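# Unload three sand cores from mould onto plywood

## Task

Lift three sand cores out of the mould: the long core with the rounded nose, plus the two upright bladed cores in the mould half on the robot's right (the right_arm, -y side). Set all three down on the plywood boards next to the mould and release them. The two remaining cores must still be standing in the mould afterwards.

## Robot and tools

Robot: two 6-joint arms with parallel grippers, left_arm (base near scene y = +0.345 m) and right_arm (base near y = -0.335 m), both at x about +0.03 m, table height z = 0. Each arm's joints are always listed in this order: waist, shoulder, elbow, wrist pitch, wrist yaw, wrist roll. Stated ranges in rad: waist -2.618..3.054, shoulder 0..3.142, elbow 0..3.142, wrist pitch and wrist yaw -1.571..1.571, wrist roll -2.094..2.094; real ends may differ by up to 0.059 rad.

Frames: scene frame has its origin at table-top level midway between the nominal bases, +x out over the table, +z up, left_arm toward +y. Camera labels do not match image left/right. Each arm's end_effector_position (m) and end_effector_quat_wxyz are reported in that arm's own base frame; the bases are almost unrotated, so base axes nearly match the scene axes. Reported hand positions can be off by a few cm, more at long reach. The end-effector point sits between the finger pads, about 1 cm short of the tips; fingers point along gripper +z and close along gripper y.

The row format (used by every motion tool): 14 numbers, each in [-1, 1]. Numbers 1-6 are left_arm joint offsets, number 7 is left_arm opening, numbers 8-13 are right_arm joint offsets, number 14 is right_arm opening. Always send all 14, even when one arm idles. Joint numbers are relative offsets, scaled so 1.0 equals 2.224 rad for waist, shoulder and elbow and 8.485 rad for the three wrist joints. They count from the "Joint targets" line of the latest result, not from the previous row. Opening is absolute: +1 fully open, -1 shut. A 0 in an opening slot commands half-closed, so to keep a gripper as it is, resend its current value.

execute_actions(actions, cameras): actions is a list of actions; each action is a list of up to 15 rows, one per 1/30 s control step; a short action repeats its last row until 15 steps are used. An empty list just reports state and images. An action that would push any joint more than 0.059 rad beyond its range is rejected for both arms; if the first action fails this, or any action is malformed, the whole call is rejected. Joints asked past their real end stop there and the result says "joint sent to its limit".

move(target, speed, blend, opening_speed, blocking, cameras): target is one 14-number row or a list of up to 15 rows, every row offset from the same starting Joint targets (not chained). All joints move together, so grippers follow curves. speed is the peak rad/s of the joint travelling farthest, 0.01 to 12.57, default 0.5, one value or one per target. blend (rad) rounds corners between listed targets. opening_speed (0.2 or more, per second on the -1..+1 scale) ramps gripper commands; use a low value when closing on fragile cores. Paths take at least 0.5 s and are cut short beyond 10 s. blocking=false returns early while motion continues. Moves do not avoid obstacles or the other arm. The result adds a "move:" line: done, off_target (resting more than 0.035 rad from target), moving, held or fault, and limits=held if steps were withheld. Neither done nor off_target tells you about contact.

wait(seconds 0..10): lets time pass holding commands. stop(): brakes the running move. zoom_image(camera, region): camera is cam_left_wrist or cam_right_wrist; region [x0, y0, x1, y1] in pixels of the latest 896x504 image, at most 504x504. finished_scene(scene): ends the scene irreversibly; give the scene number.

Result lines: Joint positions and Joint velocities per arm (rad, rad/s), followed by finger gap (m, 0.094 open). "within noise" means an arm is still. Joint targets is the base for the next offsets. Joint torques are total drive output including gravity, with offsets and noise; first three joints wrap at ±28 N m. grip_measured is opening on the command scale (reads a little wide when empty, about 0.064 narrower than a hard part when squeezing). grip_effort_nm is motor effort, negative closing, not a pad force. "joint command not followed" means the clearance check altered targets. MOTOR HOT appears from 75 °C; at 90 °C the arm folds and idles; at 100 °C it collapses. Holding loads, stretching out or pushing on something heats motors.

Gripping: fingers follow the command until they meet resistance; full force begins about 0.05 below the contact reading (0.11 for small/round parts). Release by commanding an opening well above grip_measured. Each pad squeezes roughly 50-64 N.

Avoid: dropping cores or releasing them while moving, fast impacts, hard pushes, knocking over the two cores that stay, anything leaving the table, and any hit or squeeze between the two arms (this can end the scene). A camera cable touching something counts as touching. To stop pressing on an obstacle, command targets back past the measured positions. Loose objects may occasionally get nudged.

Each tool is called by a JSON object that holds its "api" and its "payload".

## Session

{"api": "execute_actions", "payload": {"actions": []}}

Scene clock: 0.00 s.
left_arm: end_effector_position=(+0.3631, -0.0246, +0.2028) grip_measured=+1.000 grip_effort_nm=n/a end_effector_quat_wxyz=(+0.569, -0.059, +0.818, -0.064) | right_arm: end_effector_position=(+0.3464, +0.0127, +0.2781) grip_measured=+1.000 grip_effort_nm=n/a end_effector_quat_wxyz=(+0.512, -0.227, +0.829, +0.002)
Joint positions: left_arm=[-0.095 1.034 0.566 0.116 -0.051 -0.203 0.094] | right_arm=[-0.154 1.056 1.018 -0.499 -0.37 -0.476 0.094]
Joint velocities: within noise
Joint torques (N m): no reading
Heat: left arm: 32 °C; right arm: 36 °C.
Joint targets: left_arm=[-0.095 1.027 0.576 0.117 -0.051 -0.202] | right_arm=[-0.154 1.049 1.030 -0.497 -0.374 -0.475]
Tool commands: left_gripper/opening=+1.0 right_gripper/opening=+1.0

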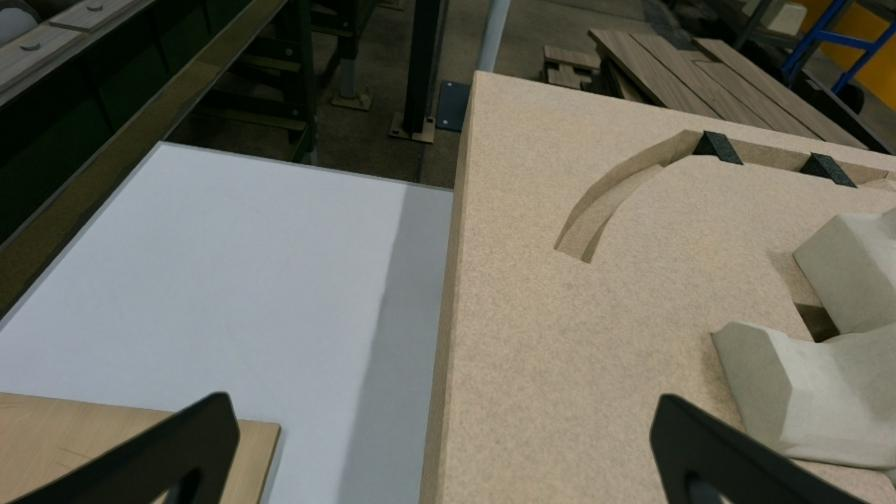

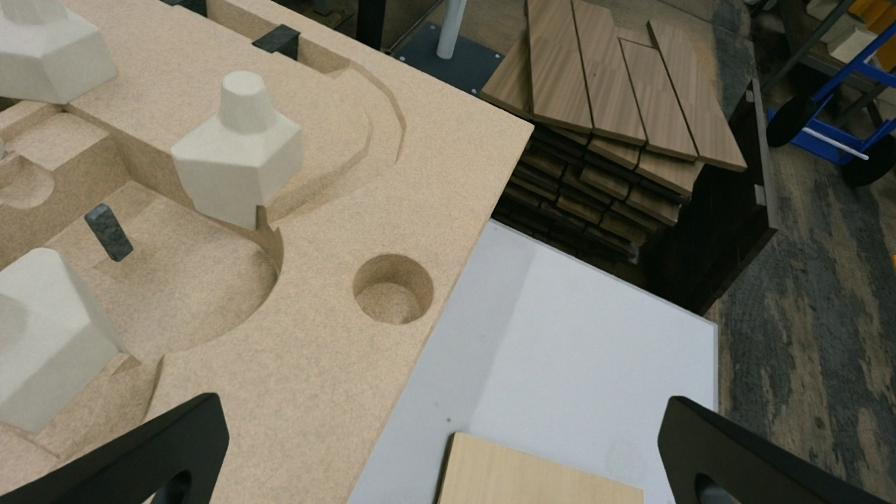

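{"api": "move", "payload": {"target": [-0.182,0.168,0.438,-0.1906,0.006,0.0238,1,0.2266,0.158,0.234,-0.1182,0.0441,0.056,1], "speed": 1.0}}

Scene clock: 19.80 s.
left_arm: end_effector_position=(+0.2300, -0.1212, +0.2283) grip_measured=+1.000 grip_effort_nm=0.032 end_effector_quat_wxyz=(+0.105, +0.239, +0.965, -0.023) | right_arm: end_effector_position=(+0.2455, +0.0903, +0.2265) grip_measured=+1.000 grip_effort_nm=0.022 end_effector_quat_wxyz=(+0.105, -0.175, +0.979, +0.021)
Joint positions: left_arm=[-0.494 1.39 1.526 -1.492 -0.007 -0.007 0.094] | right_arm=[0.345 1.394 1.521 -1.484 -0.006 -0.008 0.094]
Joint velocities: within noise
Joint torques (N m): left_arm=[-0.42 -3.07 6.52 0.81 0.09 0.03] | right_arm=[0.54 -3.33 7.41 0.31 0.06 0.07]
Heat: left arm: 35 °C; right arm: 39 °C.
Joint targets: left_arm=[-0.500 1.400 1.550 -1.500 0.000 -0.001] | right_arm=[0.351 1.401 1.550 -1.500 0.000 0.000]
move: done

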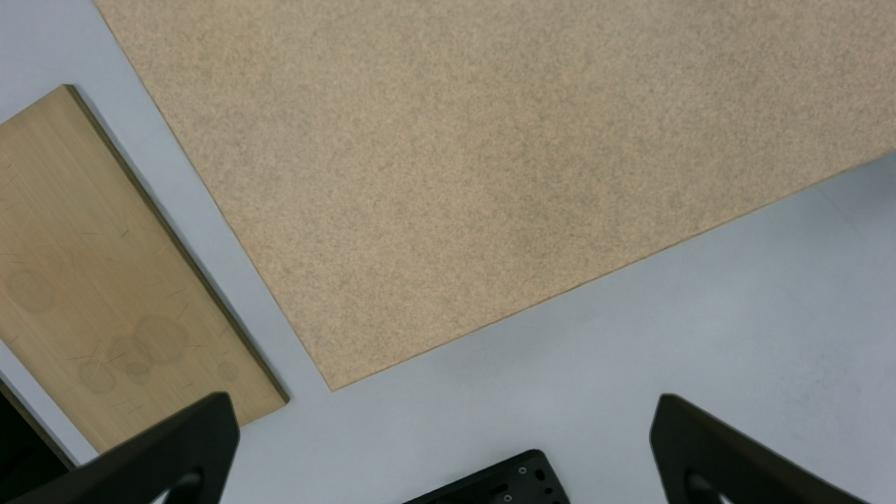

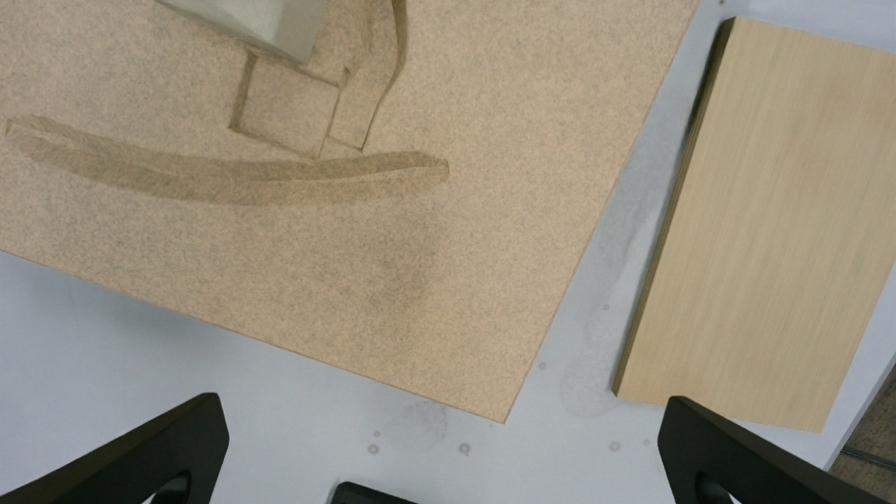

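{"api": "move", "payload": {"target": [-0.09,0.143,0.258,0,0,0,1,0,0.143,0.258,0,0,0,1], "speed": 1.0}}

Scene clock: 24.67 s.
left_arm: end_effector_position=(+0.2851, -0.2360, +0.3088) grip_measured=+1.000 grip_effort_nm=0.032 end_effector_quat_wxyz=(+0.219, +0.329, +0.915, -0.078) | right_arm: end_effector_position=(+0.3482, +0.1271, +0.3059) grip_measured=+1.000 grip_effort_nm=0.027 end_effector_quat_wxyz=(+0.225, -0.171, +0.958, +0.041)
Joint positions: left_arm=[-0.696 1.704 2.101 -1.498 -0.004 -0.006 0.094] | right_arm=[0.345 1.708 2.097 -1.498 -0.005 -0.007 0.094]
Joint velocities: within noise
Joint torques (N m): left_arm=[-0.34 -5.14 6.15 1.28 0.08 0.01] | right_arm=[0.54 -5.37 6.93 0.81 0.04 0.05]
Heat: left arm: 35 °C; right arm: 38 °C.
Joint targets: left_arm=[-0.700 1.718 2.124 -1.500 0.000 0.000] | right_arm=[0.351 1.719 2.124 -1.500 0.000 0.001]
move: done

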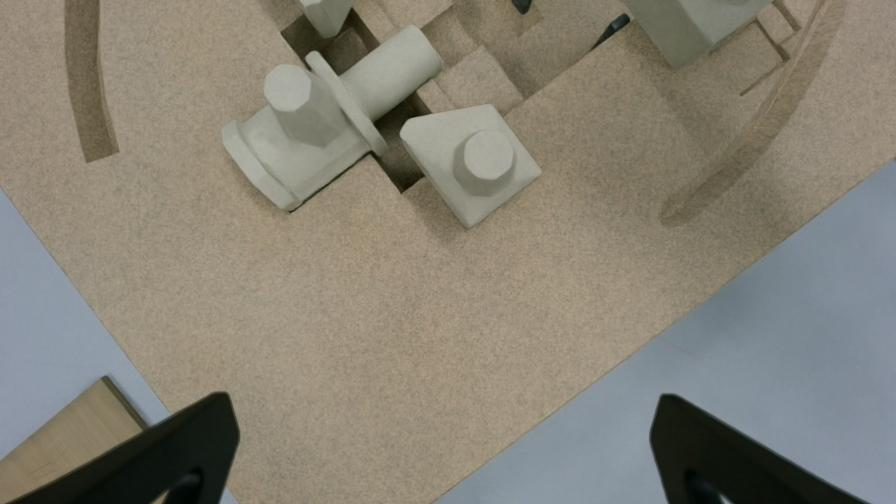

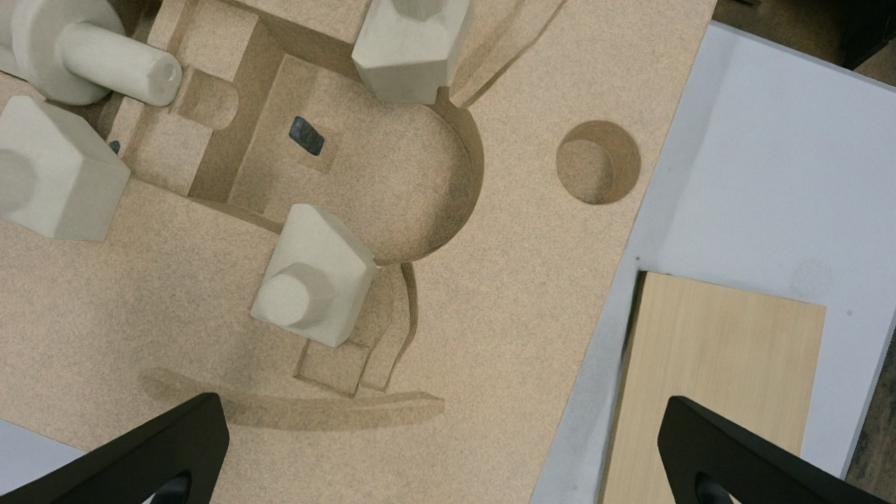

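{"api": "zoom_image", "payload": {"camera": "cam_left_wrist", "region": [200, 0, 600, 240]}}

{"api": "zoom_image", "payload": {"camera": "cam_right_wrist", "region": [200, 0, 620, 420]}}

Scaled by 1.260.

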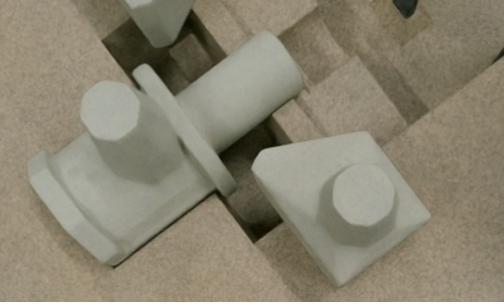

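Scaled by 1.200.

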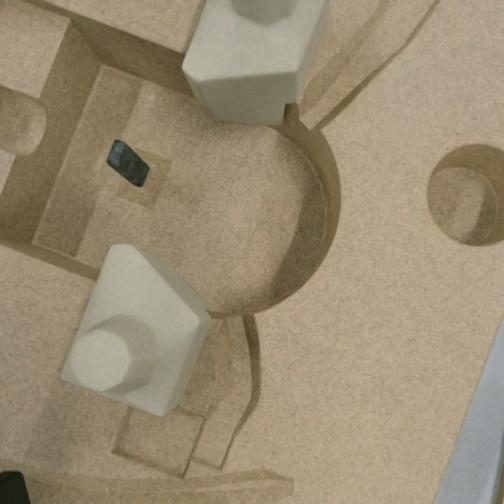

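{"api": "move", "payload": {"target": [0.0814,0.1475,0.0175,0.0510,0,0,1,0.0994,0.0665,-0.063,0.0098,0,0,1], "speed": 0.8}}

Scene clock: 75.77 s.
left_arm: end_effector_position=(+0.4480, -0.2535, +0.2302) grip_measured=+1.000 grip_effort_nm=0.027 end_effector_quat_wxyz=(+0.279, +0.242, +0.926, -0.073) | right_arm: end_effector_position=(+0.3319, +0.2153, +0.2210) grip_measured=+1.000 grip_effort_nm=0.027 end_effector_quat_wxyz=(+0.124, -0.283, +0.950, +0.037)
Joint positions: left_arm=[-0.518 2.041 2.138 -1.083 -0.003 -0.006 0.094] | right_arm=[0.572 1.864 1.987 -1.434 -0.002 -0.006 0.094]
Joint velocities: within noise
Joint torques (N m): left_arm=[-0.03 -9.42 7.27 1.66 0.05 0] | right_arm=[-0.03 -7.56 4.9 0.68 0.01 0.04]
Heat: left arm: 36 °C; right arm: 36 °C.
Joint targets: left_arm=[-0.519 2.046 2.163 -1.067 0.000 0.000] | right_arm=[0.571 1.867 1.984 -1.417 0.000 0.001]
move: done

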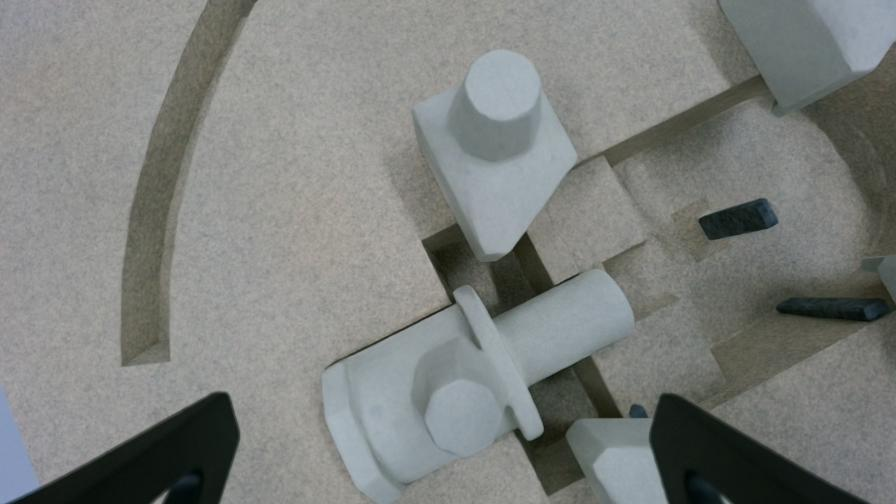

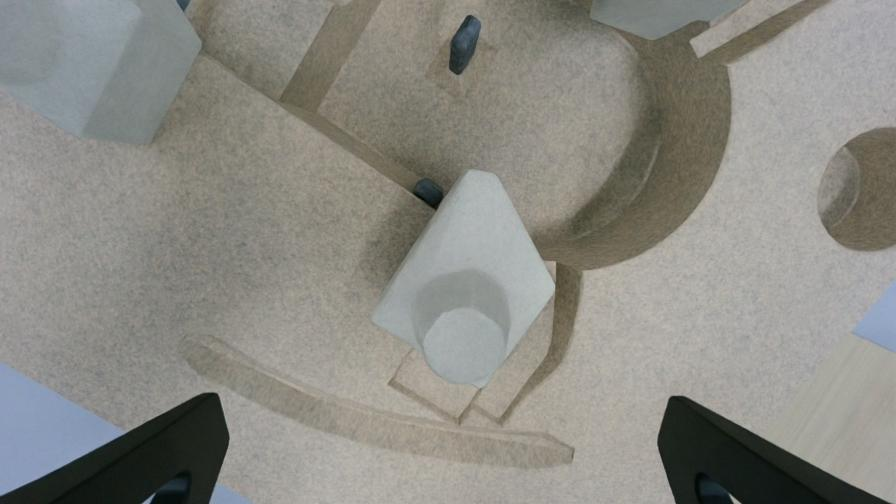

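{"api": "move", "payload": {"target": [-0.005,-0.0378,-0.175,0.0301,0,-0.0577,1,-0.007,0.0679,0,-0.0058,0,0,1], "speed": 0.4}}

Scene clock: 97.50 s.
left_arm: end_effector_position=(+0.4426, -0.2522, +0.1545) grip_measured=+1.000 grip_effort_nm=0.032 end_effector_quat_wxyz=(+0.237, +0.020, +0.963, -0.126) | right_arm: end_effector_position=(+0.3397, +0.2159, +0.1663) grip_measured=+1.000 grip_effort_nm=0.027 end_effector_quat_wxyz=(+0.049, -0.280, +0.959, +0.015)
Joint positions: left_arm=[-0.522 1.996 1.788 -0.82 -0.006 -0.48 0.094] | right_arm=[0.563 2.006 1.987 -1.45 -0.002 -0.006 0.094]
Joint velocities: within noise
Joint torques (N m): left_arm=[-0.55 -12.16 4.12 1.52 0.07 -0.2] | right_arm=[-0.61 -7.99 4.89 0.13 0 0.04]
Heat: left arm: 36 °C; right arm: 38 °C.
Joint targets: left_arm=[-0.530 1.962 1.774 -0.812 0.000 -0.490] | right_arm=[0.556 2.018 1.984 -1.466 0.000 0.001]
move: done

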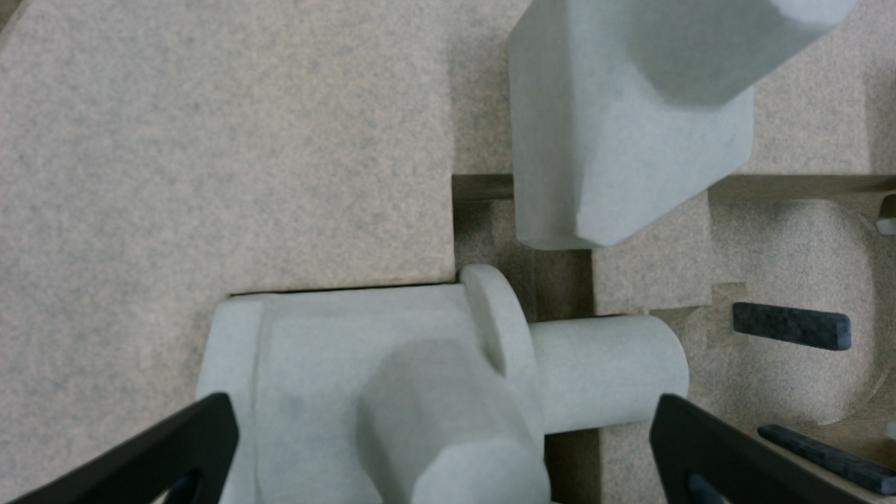

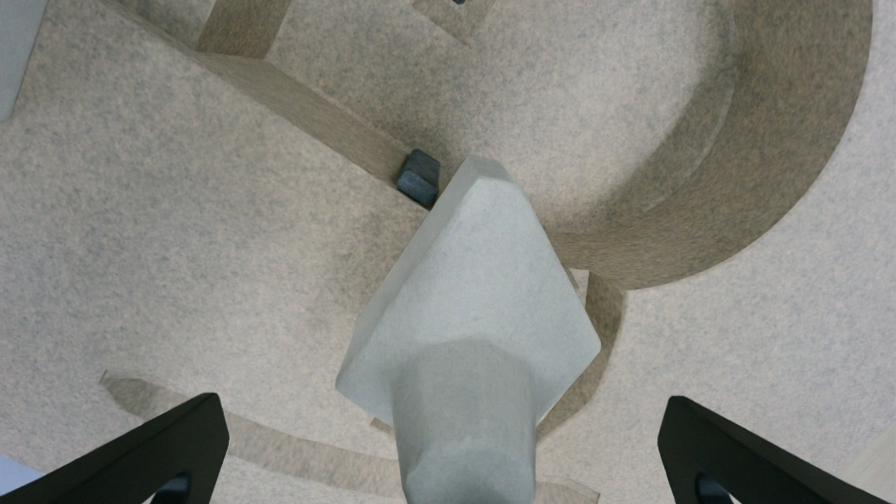

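{"api": "move", "payload": {"target": [[-0.0067,0,0,0,0,0,1,-0.0072,0,0,0,0,0,1],[-0.0067,0,0,0,0,0,-0.5,-0.0072,0,0,0,0,0,-0.5]], "speed": 0.3, "opening_speed": 0.5}}

Scene clock: 111.87 s.
left_arm: end_effector_position=(+0.4377, -0.2541, +0.1501) grip_measured=-0.225 grip_effort_nm=-0.999 end_effector_quat_wxyz=(+0.234, +0.022, +0.965, -0.115) | right_arm: end_effector_position=(+0.3420, +0.2108, +0.1662) grip_measured=-0.407 grip_effort_nm=-0.984 end_effector_quat_wxyz=(+0.046, -0.272, +0.961, +0.019)
Joint positions: left_arm=[-0.539 1.996 1.779 -0.826 -0.03 -0.485 0.036] | right_arm=[0.545 2.006 1.987 -1.453 -0.011 -0.006 0.028]
Joint velocities: within noise
Joint torques (N m): left_arm=[-0.46 -12.16 4.97 1.58 0.35 -0.12] | right_arm=[-0.44 -7.99 4.92 0.15 0.1 0.05]
Heat: left arm: 37 °C; right arm: 39 °C.
Joint targets: left_arm=[-0.545 1.962 1.774 -0.812 0.000 -0.490] | right_arm=[0.540 2.018 1.984 -1.466 0.000 0.001]
move: done

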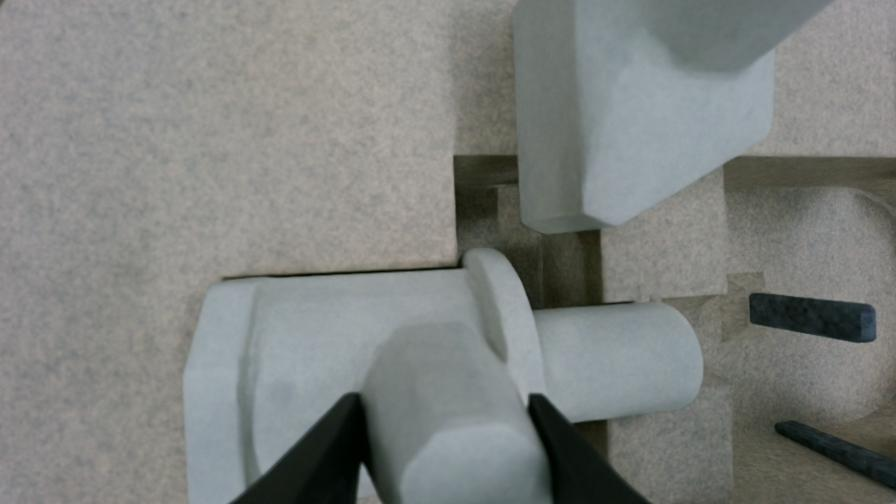

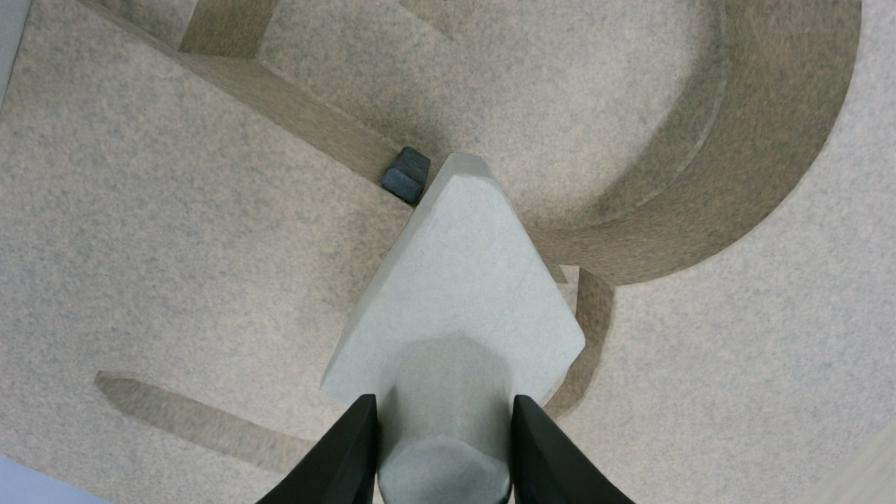

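{"api": "move", "payload": {"target": [[0,0,0,0,0,0,-0.5,0,0,0,0,0,0,0.3],[0.0,0.009,0.076,-0.0176,0,0,-0.5,0,-0.1592,-0.2455,0.0639,0,0,0.3],[0.0,0.0315,0.1736,-0.0372,0,0,-0.5,0,-0.1592,-0.2455,0.0639,0,0,-0.55]], "speed": 0.4, "opening_speed": 0.8}}

Scene clock: 129.83 s.
left_arm: end_effector_position=(+0.4199, -0.2488, +0.2049) grip_measured=-0.229 grip_effort_nm=-0.999 end_effector_quat_wxyz=(+0.195, +0.027, +0.975, -0.106) | right_arm: end_effector_position=(+0.3380, +0.2074, +0.1510) grip_measured=-0.262 grip_effort_nm=-0.999 end_effector_quat_wxyz=(+0.185, -0.267, +0.944, +0.054)
Joint positions: left_arm=[-0.539 2.043 2.106 -1.187 -0.005 -0.483 0.036] | right_arm=[0.545 1.687 1.447 -0.944 -0.006 -0.005 0.035]
Joint velocities: within noise
Joint torques (N m): left_arm=[-0.54 -10.43 9.52 1.94 0.08 -0.12] | right_arm=[-0.43 -8.8 5.05 0.9 0.05 0.02]
Heat: left arm: 39 °C; right arm: 41 °C.
Joint targets: left_arm=[-0.545 2.032 2.160 -1.128 0.000 -0.490] | right_arm=[0.540 1.663 1.438 -0.924 0.000 0.001]
move: off_target (left_arm); left_arm: the wrist pitch is farthest, 0.059 rad from its target

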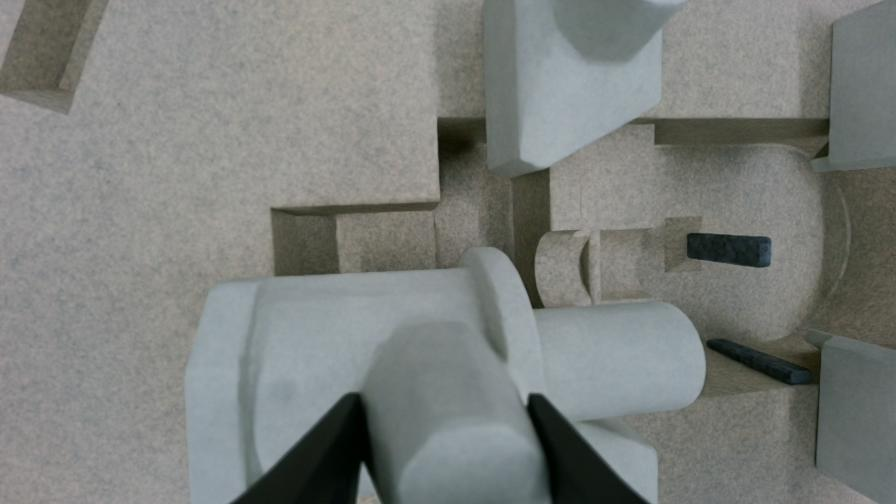

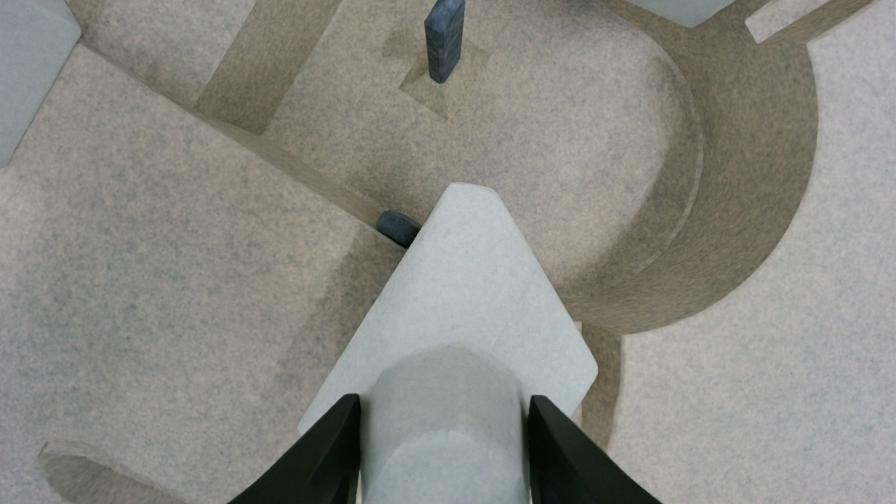

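{"api": "move", "payload": {"target": [[0,-0.06,-0.02,-0.0105,0,0,-0.5,0,0.0202,0.1488,-0.0338,0,0,-0.55],[0,-0.1196,-0.0391,-0.0211,0,0,-0.5,0,0.0917,0.3804,-0.0758,0,0,-0.55]], "speed": 0.4, "blend": 0.05}}

Scene clock: 137.23 s.
left_arm: end_effector_position=(+0.3618, -0.2141, +0.2582) grip_measured=-0.230 grip_effort_nm=-0.999 end_effector_quat_wxyz=(+0.186, +0.025, +0.977, -0.102) | right_arm: end_effector_position=(+0.3336, +0.2045, +0.2844) grip_measured=-0.266 grip_effort_nm=-1.004 end_effector_quat_wxyz=(+0.173, -0.268, +0.946, +0.051)
Joint positions: left_arm=[-0.539 1.843 2.061 -1.36 -0.004 -0.486 0.036] | right_arm=[0.545 1.868 2.243 -1.583 -0.005 -0.005 0.034]
Joint velocities: within noise
Joint torques (N m): left_arm=[-0.47 -13.59 5.63 1.84 0.06 -0.12] | right_arm=[-0.44 -7.35 7.99 0.83 0.04 0.02]
Heat: left arm: 42 °C; right arm: 40 °C.
Joint targets: left_arm=[-0.545 1.766 2.073 -1.306 0.000 -0.490] | right_arm=[0.540 1.868 2.284 -1.566 0.000 0.001]
move: off_target (left_arm, right_arm); left_arm: the shoulder is farthest, 0.077 rad from its target; right_arm: the elbow is farthest, 0.041 rad from its target

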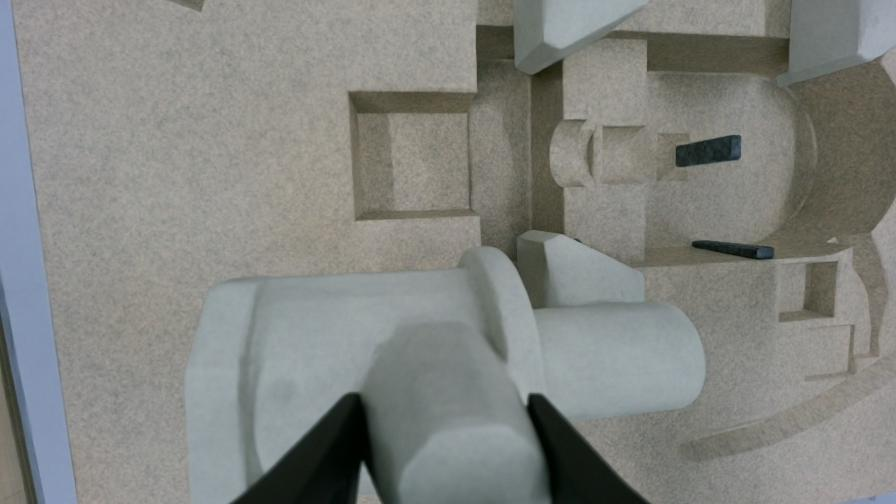

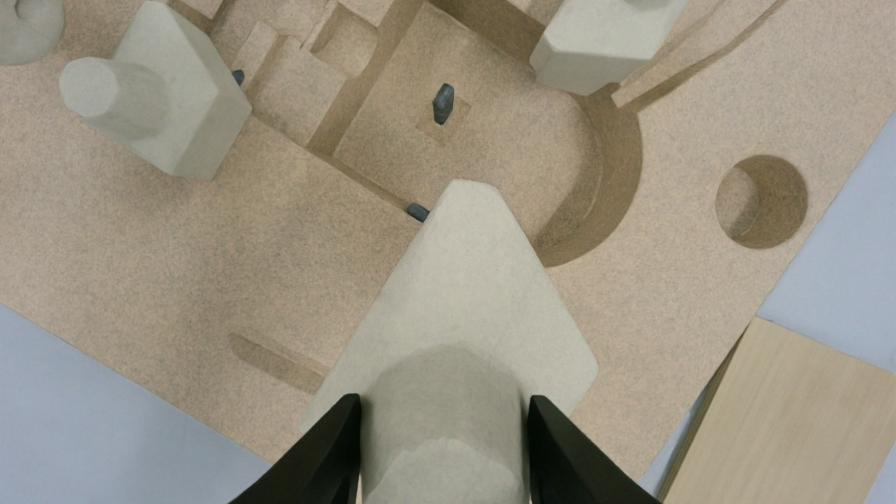

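{"api": "move", "payload": {"target": [0.301,-0.112,-0.1228,-0.0123,-0.0447,-0.0872,-0.5,-0.431,-0.263,-0.3255,0.0164,0,0,-0.55], "speed": 0.5}}

Scene clock: 167.67 s.
left_arm: end_effector_position=(+0.3166, +0.0977, +0.2667) grip_measured=-0.230 grip_effort_nm=-0.999 end_effector_quat_wxyz=(+0.223, -0.626, +0.745, +0.052) | right_arm: end_effector_position=(+0.2366, -0.1035, +0.2574) grip_measured=-0.266 grip_effort_nm=-1.009 end_effector_quat_wxyz=(+0.165, +0.201, +0.965, -0.036)
Joint positions: left_arm=[0.122 1.577 1.789 -1.451 -0.328 -1.22 0.036] | right_arm=[-0.415 1.312 1.558 -1.476 0.002 -0.005 0.034]
Joint velocities: within noise
Joint torques (N m): left_arm=[0.23 -9.95 5.38 1.49 -0.77 -0.19] | right_arm=[-0.35 -5.55 5.18 1.1 -0.02 0.03]
Heat: left arm: 44 °C; right arm: 37 °C.
Joint targets: left_arm=[0.124 1.517 1.800 -1.411 -0.380 -1.230] | right_arm=[-0.419 1.283 1.560 -1.428 0.000 0.001]
move: off_target (left_arm, right_arm); left_arm: the shoulder is farthest, 0.060 rad from its target; right_arm: the wrist pitch is farthest, 0.050 rad from its target

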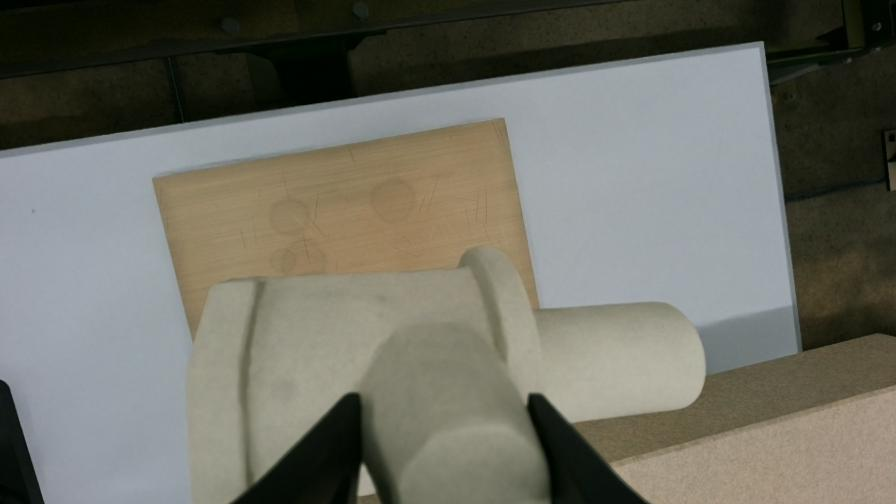

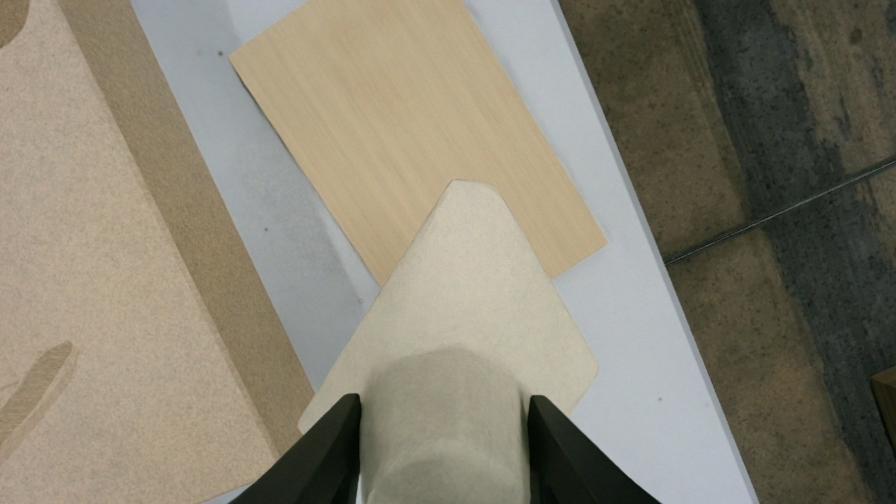

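{"api": "move", "payload": {"target": [0.0405,-0.0441,-0.2666,0.0585,0,0,-0.5,-0.0261,0.0157,-0.1398,0.0434,0,0,-0.55], "speed": 0.4}}

Scene clock: 188.57 s.
left_arm: end_effector_position=(+0.3031, +0.1234, +0.1422) grip_measured=-0.230 grip_effort_nm=-0.999 end_effector_quat_wxyz=(+0.214, -0.658, +0.719, +0.065) | right_arm: end_effector_position=(+0.2640, -0.1334, +0.1837) grip_measured=-0.266 grip_effort_nm=-1.009 end_effector_quat_wxyz=(+0.182, +0.226, +0.956, -0.045)
Joint positions: left_arm=[0.208 1.479 1.191 -0.967 -0.327 -1.222 0.036] | right_arm=[-0.47 1.323 1.243 -1.113 0.002 -0.005 0.034]
Joint velocities: within noise
Joint torques (N m): left_arm=[0.58 -9.69 6.24 1.6 -0.79 -0.15] | right_arm=[-0.58 -4.25 6.11 1.19 -0.03 0.03]
Heat: left arm: 44 °C; right arm: 35 °C.
Joint targets: left_arm=[0.214 1.419 1.207 -0.915 -0.380 -1.230] | right_arm=[-0.477 1.318 1.249 -1.059 0.000 0.001]
move: off_target (left_arm, right_arm); left_arm: the shoulder is farthest, 0.061 rad from its target; right_arm: the wrist pitch is farthest, 0.054 rad from its target

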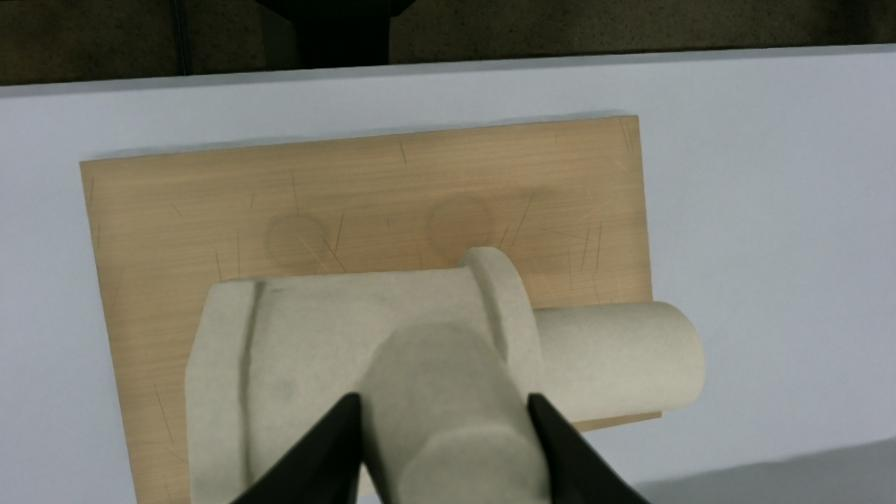

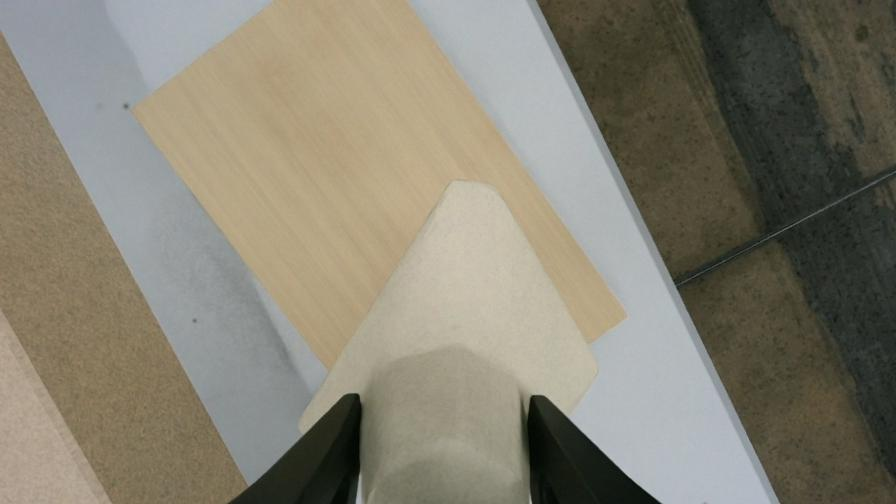

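{"api": "move", "payload": {"target": [0,0,-0.018,0.0047,0,0,-0.5,0,0,-0.054,0.0141,0,0,-0.55], "speed": 0.15, "cameras": []}}

{"api": "move", "payload": {"target": [0,0,-0.018,0.0047,0,0,-0.5,0,0,-0.018,0.0047,0,0,-0.55], "speed": 0.15, "cameras": []}}

Scene clock: 202.43 s.
left_arm: end_effector_position=(+0.3029, +0.1234, +0.1331) grip_measured=-0.230 grip_effort_nm=-1.004 end_effector_quat_wxyz=(+0.214, -0.658, +0.719, +0.065) | right_arm: end_effector_position=(+0.2665, -0.1346, +0.1536) grip_measured=-0.266 grip_effort_nm=-1.004 end_effector_quat_wxyz=(+0.182, +0.226, +0.956, -0.045)
Joint positions: left_arm=[0.208 1.479 1.155 -0.928 -0.327 -1.222 0.036] | right_arm=[-0.47 1.323 1.124 -0.995 0.002 -0.005 0.034]
Joint velocities: within noise
Joint torques (N m): left_arm=[0.54 -9.73 5.96 1.62 -0.78 -0.16] | right_arm=[-0.59 -4.36 6.13 1.2 -0.03 0.03]
Heat: left arm: 41 °C; right arm: 36 °C.
Joint targets: left_arm=[0.214 1.419 1.167 -0.875 -0.380 -1.230] | right_arm=[-0.477 1.318 1.129 -0.940 0.000 0.001]
move: off_target (left_arm, right_arm); left_arm: the shoulder is farthest, 0.060 rad from its target; right_arm: the wrist pitch is farthest, 0.055 rad from its target
No camera images: "cameras" was empty.

Scene clock: 203.43 s.
left_arm: end_effector_position=(+0.3016, +0.1231, +0.1232) grip_measured=-0.230 grip_effort_nm=-0.999 end_effector_quat_wxyz=(+0.214, -0.658, +0.719, +0.065) | right_arm: end_effector_position=(+0.2668, -0.1348, +0.1438) grip_measured=-0.266 grip_effort_nm=-1.004 end_effector_quat_wxyz=(+0.182, +0.226, +0.956, -0.045)
Joint positions: left_arm=[0.208 1.478 1.114 -0.889 -0.327 -1.222 0.036] | right_arm=[-0.47 1.323 1.084 -0.955 0.002 -0.005 0.034]
Joint velocities: within noise
Joint torques (N m): left_arm=[0.58 -9.54 6.05 1.62 -0.8 -0.15] | right_arm=[-0.61 -4.37 6.06 1.23 -0.04 0.02]
Heat: left arm: 41 °C; right arm: 36 °C.
Joint targets: left_arm=[0.214 1.419 1.127 -0.835 -0.380 -1.230] | right_arm=[-0.477 1.318 1.089 -0.900 0.000 0.001]
move: off_target (left_arm, right_arm); left_arm: the shoulder is farthest, 0.059 rad from its target; right_arm: the wrist pitch is farthest, 0.055 rad from its target
No camera images: "cameras" was empty.

{"api": "move", "payload": {"target": [0,0,-0.012,0.0031,0,0,-0.5,0,0,-0.012,0.0031,0,0,-0.55], "speed": 0.1, "cameras": []}}

{"api": "move", "payload": {"target": [0,0,-0.012,0.0031,0,0,-0.5,0,0,-0.012,0.0031,0,0,-0.55], "speed": 0.1}}

Scene clock: 206.47 s.
left_arm: end_effector_position=(+0.3008, +0.1229, +0.1167) grip_measured=-0.230 grip_effort_nm=-0.999 end_effector_quat_wxyz=(+0.215, -0.658, +0.719, +0.064) | right_arm: end_effector_position=(+0.2667, -0.1347, +0.1371) grip_measured=-0.266 grip_effort_nm=-1.009 end_effector_quat_wxyz=(+0.182, +0.226, +0.956, -0.045)
Joint positions: left_arm=[0.208 1.478 1.088 -0.862 -0.327 -1.222 0.036] | right_arm=[-0.47 1.323 1.058 -0.929 0.002 -0.005 0.034]
Joint velocities: within noise
Joint torques (N m): left_arm=[0.43 -9.65 5.9 1.63 -0.79 -0.17] | right_arm=[-0.61 -4.36 6.06 1.23 -0.03 0.02]
Heat: left arm: 41 °C; right arm: 36 °C.
Joint targets: left_arm=[0.214 1.419 1.100 -0.808 -0.380 -1.230] | right_arm=[-0.477 1.318 1.062 -0.873 0.000 0.001]
move: off_target (left_arm, right_arm); left_arm: the shoulder is farthest, 0.059 rad from its target; right_arm: the wrist pitch is farthest, 0.055 rad from its target
No camera images: "cameras" was empty.

Scene clock: 207.43 s.
left_arm: end_effector_position=(+0.2995, +0.1227, +0.1112) grip_measured=-0.230 grip_effort_nm=-0.999 end_effector_quat_wxyz=(+0.215, -0.658, +0.719, +0.064) | right_arm: end_effector_position=(+0.2663, -0.1345, +0.1303) grip_measured=-0.266 grip_effort_nm=-1.009 end_effector_quat_wxyz=(+0.181, +0.226, +0.956, -0.045)
Joint positions: left_arm=[0.208 1.476 1.064 -0.84 -0.327 -1.222 0.036] | right_arm=[-0.47 1.323 1.031 -0.903 0.002 -0.005 0.034]
Joint velocities: within noise
Joint torques (N m): left_arm=[0.4 -9.35 5.76 1.68 -0.78 -0.16] | right_arm=[-0.59 -4.34 6.06 1.21 -0.03 0.02]
Heat: left arm: 41 °C; right arm: 36 °C.
Joint targets: left_arm=[0.214 1.419 1.074 -0.782 -0.380 -1.230] | right_arm=[-0.477 1.318 1.036 -0.847 0.000 0.001]
move: off_target (left_arm, right_arm); left_arm: the wrist pitch is farthest, 0.058 rad from its target; right_arm: the wrist pitch is farthest, 0.056 rad from its target

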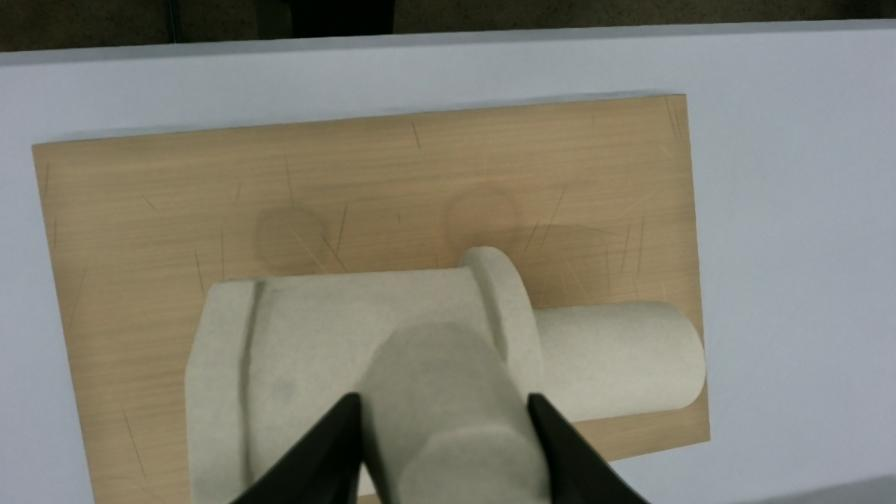

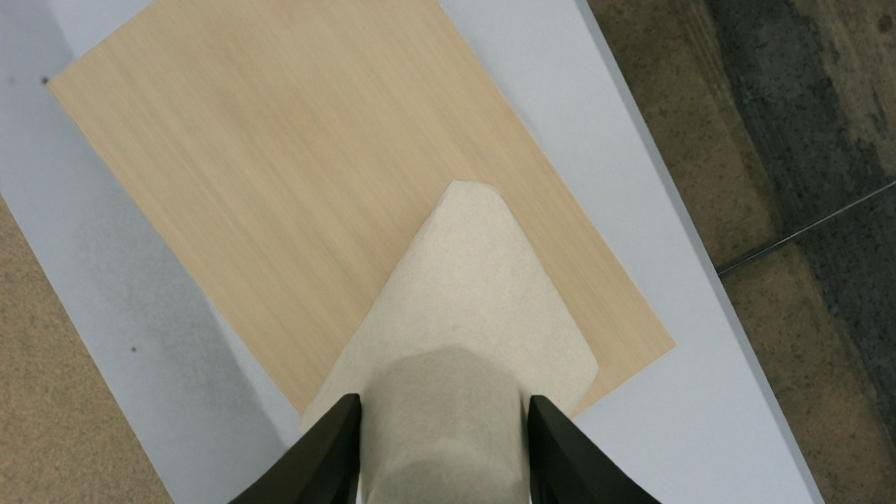

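{"api": "move", "payload": {"target": [0,0,-0.012,0.0031,0,0,-0.5,0,0,-0.012,0.0031,0,0,-0.55], "speed": 0.1, "cameras": []}}

{"api": "move", "payload": {"target": [0,0,0,0,0,0,-0.5,0,0,-0.012,0.0031,0,0,-0.55], "speed": 0.1}}

Scene clock: 210.70 s.
left_arm: end_effector_position=(+0.2981, +0.1235, +0.1103) grip_measured=-0.230 grip_effort_nm=-0.994 end_effector_quat_wxyz=(-0.222, +0.658, -0.717, -0.064) | right_arm: end_effector_position=(+0.2658, -0.1343, +0.1236) grip_measured=-0.266 grip_effort_nm=-1.004 end_effector_quat_wxyz=(+0.181, +0.226, +0.956, -0.045)
Joint positions: left_arm=[0.208 1.463 1.043 -0.82 -0.333 -1.222 0.036] | right_arm=[-0.47 1.323 1.005 -0.876 0.002 -0.005 0.034]
Joint velocities: within noise
Joint torques (N m): left_arm=[0.53 -8.2 5.16 1.76 -0.71 -0.15] | right_arm=[-0.59 -4.36 6.04 1.24 -0.03 0.02]
Heat: left arm: 41 °C; right arm: 36 °C.
Joint targets: left_arm=[0.214 1.419 1.047 -0.756 -0.379 -1.230] | right_arm=[-0.477 1.318 1.009 -0.821 0.000 0.001]
move: off_target (left_arm, right_arm); left_arm: the wrist pitch is farthest, 0.064 rad from its target; right_arm: the wrist pitch is farthest, 0.056 rad from its target
No camera images: "cameras" was empty.

Scene clock: 211.67 s.
left_arm: end_effector_position=(+0.2981, +0.1235, +0.1103) grip_measured=-0.230 grip_effort_nm=-0.999 end_effector_quat_wxyz=(-0.222, +0.658, -0.717, -0.064) | right_arm: end_effector_position=(+0.2651, -0.1339, +0.1168) grip_measured=-0.266 grip_effort_nm=-1.004 end_effector_quat_wxyz=(+0.181, +0.226, +0.956, -0.045)
Joint positions: left_arm=[0.208 1.463 1.043 -0.82 -0.333 -1.222 0.036] | right_arm=[-0.47 1.323 0.978 -0.85 0.002 -0.005 0.034]
Joint velocities: within noise
Joint torques (N m): left_arm=[0.57 -8.21 5.33 1.77 -0.7 -0.14] | right_arm=[-0.62 -4.36 6.05 1.21 -0.03 0.03]
Heat: left arm: 41 °C; right arm: 36 °C.
Joint targets: left_arm=[0.214 1.419 1.047 -0.756 -0.379 -1.230] | right_arm=[-0.477 1.318 0.982 -0.795 0.000 0.001]
move: off_target (left_arm, right_arm); left_arm: the wrist pitch is farthest, 0.064 rad from its target; right_arm: the wrist pitch is farthest, 0.056 rad from its target

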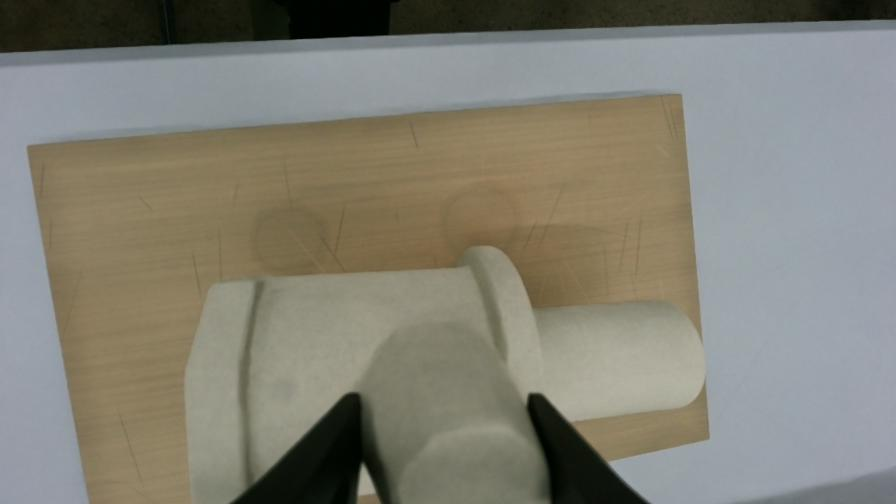

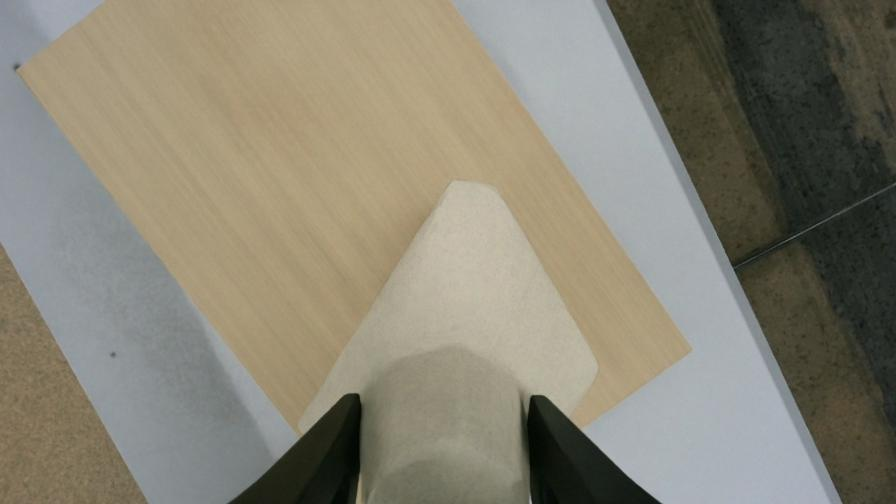

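{"api": "move", "payload": {"target": [0,0,-0.009,0.0023,0,0,-0.5,0,0,-0.012,0.0031,0,0,-0.55], "speed": 0.1, "cameras": []}}

{"api": "move", "payload": {"target": [[0,0,0,0,0,0,0.3,0,0,0,0,0,0,-0.55],[0,0,0,0,0,0,0.3,0,0,-0.012,0.0031,0,0,-0.55]], "speed": 0.1, "opening_speed": 0.4}}

Scene clock: 216.27 s.
left_arm: end_effector_position=(+0.2981, +0.1240, +0.1100) grip_measured=-0.230 grip_effort_nm=-1.004 end_effector_quat_wxyz=(-0.228, +0.658, -0.715, -0.062) | right_arm: end_effector_position=(+0.2643, -0.1335, +0.1101) grip_measured=-0.266 grip_effort_nm=-1.004 end_effector_quat_wxyz=(+0.181, +0.226, +0.956, -0.045)
Joint positions: left_arm=[0.208 1.452 1.027 -0.801 -0.336 -1.222 0.036] | right_arm=[-0.47 1.323 0.951 -0.824 0.002 -0.005 0.034]
Joint velocities: within noise
Joint torques (N m): left_arm=[0.46 -7.41 4.86 1.79 -0.68 -0.16] | right_arm=[-0.58 -4.34 6.01 1.25 -0.03 0.03]
Heat: left arm: 40 °C; right arm: 36 °C.
Joint targets: left_arm=[0.214 1.419 1.027 -0.736 -0.380 -1.230] | right_arm=[-0.477 1.318 0.956 -0.768 0.000 0.001]
move: off_target (left_arm, right_arm); left_arm: the wrist pitch is farthest, 0.065 rad from its target; right_arm: the wrist pitch is farthest, 0.055 rad from its target
No camera images: "cameras" was empty.

Scene clock: 219.27 s.
left_arm: end_effector_position=(+0.3087, +0.1288, +0.1154) grip_measured=+0.298 grip_effort_nm=0.139 end_effector_quat_wxyz=(-0.253, +0.659, -0.706, -0.055) | right_arm: end_effector_position=(+0.2660, -0.1344, +0.1083) grip_measured=-0.266 grip_effort_nm=-1.004 end_effector_quat_wxyz=(+0.185, +0.226, +0.955, -0.046)
Joint positions: left_arm=[0.208 1.452 1.027 -0.748 -0.351 -1.224 0.061] | right_arm=[-0.47 1.323 0.94 -0.804 0.002 -0.005 0.034]
Joint velocities: within noise
Joint torques (N m): left_arm=[0.47 -7.39 4.97 1.33 -0.52 -0.14] | right_arm=[-0.58 -4.33 4.83 1.3 -0.03 0.02]
Heat: left arm: 40 °C; right arm: 36 °C.
Joint targets: left_arm=[0.214 1.419 1.027 -0.736 -0.379 -1.230] | right_arm=[-0.477 1.318 0.929 -0.742 0.000 0.001]
move: off_target (right_arm); right_arm: the wrist pitch is farthest, 0.062 rad from its target

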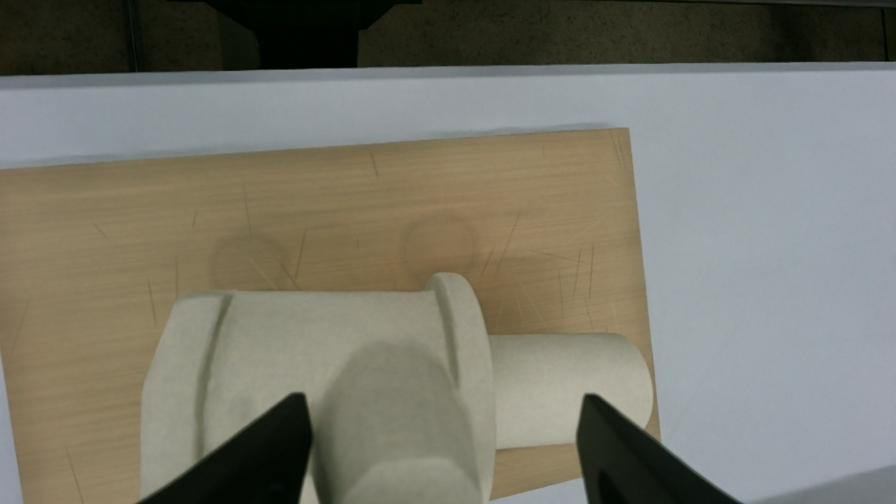

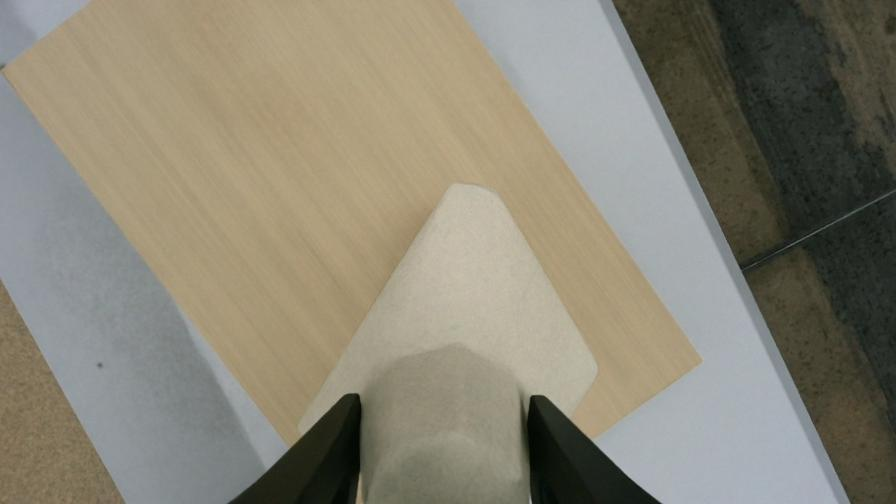

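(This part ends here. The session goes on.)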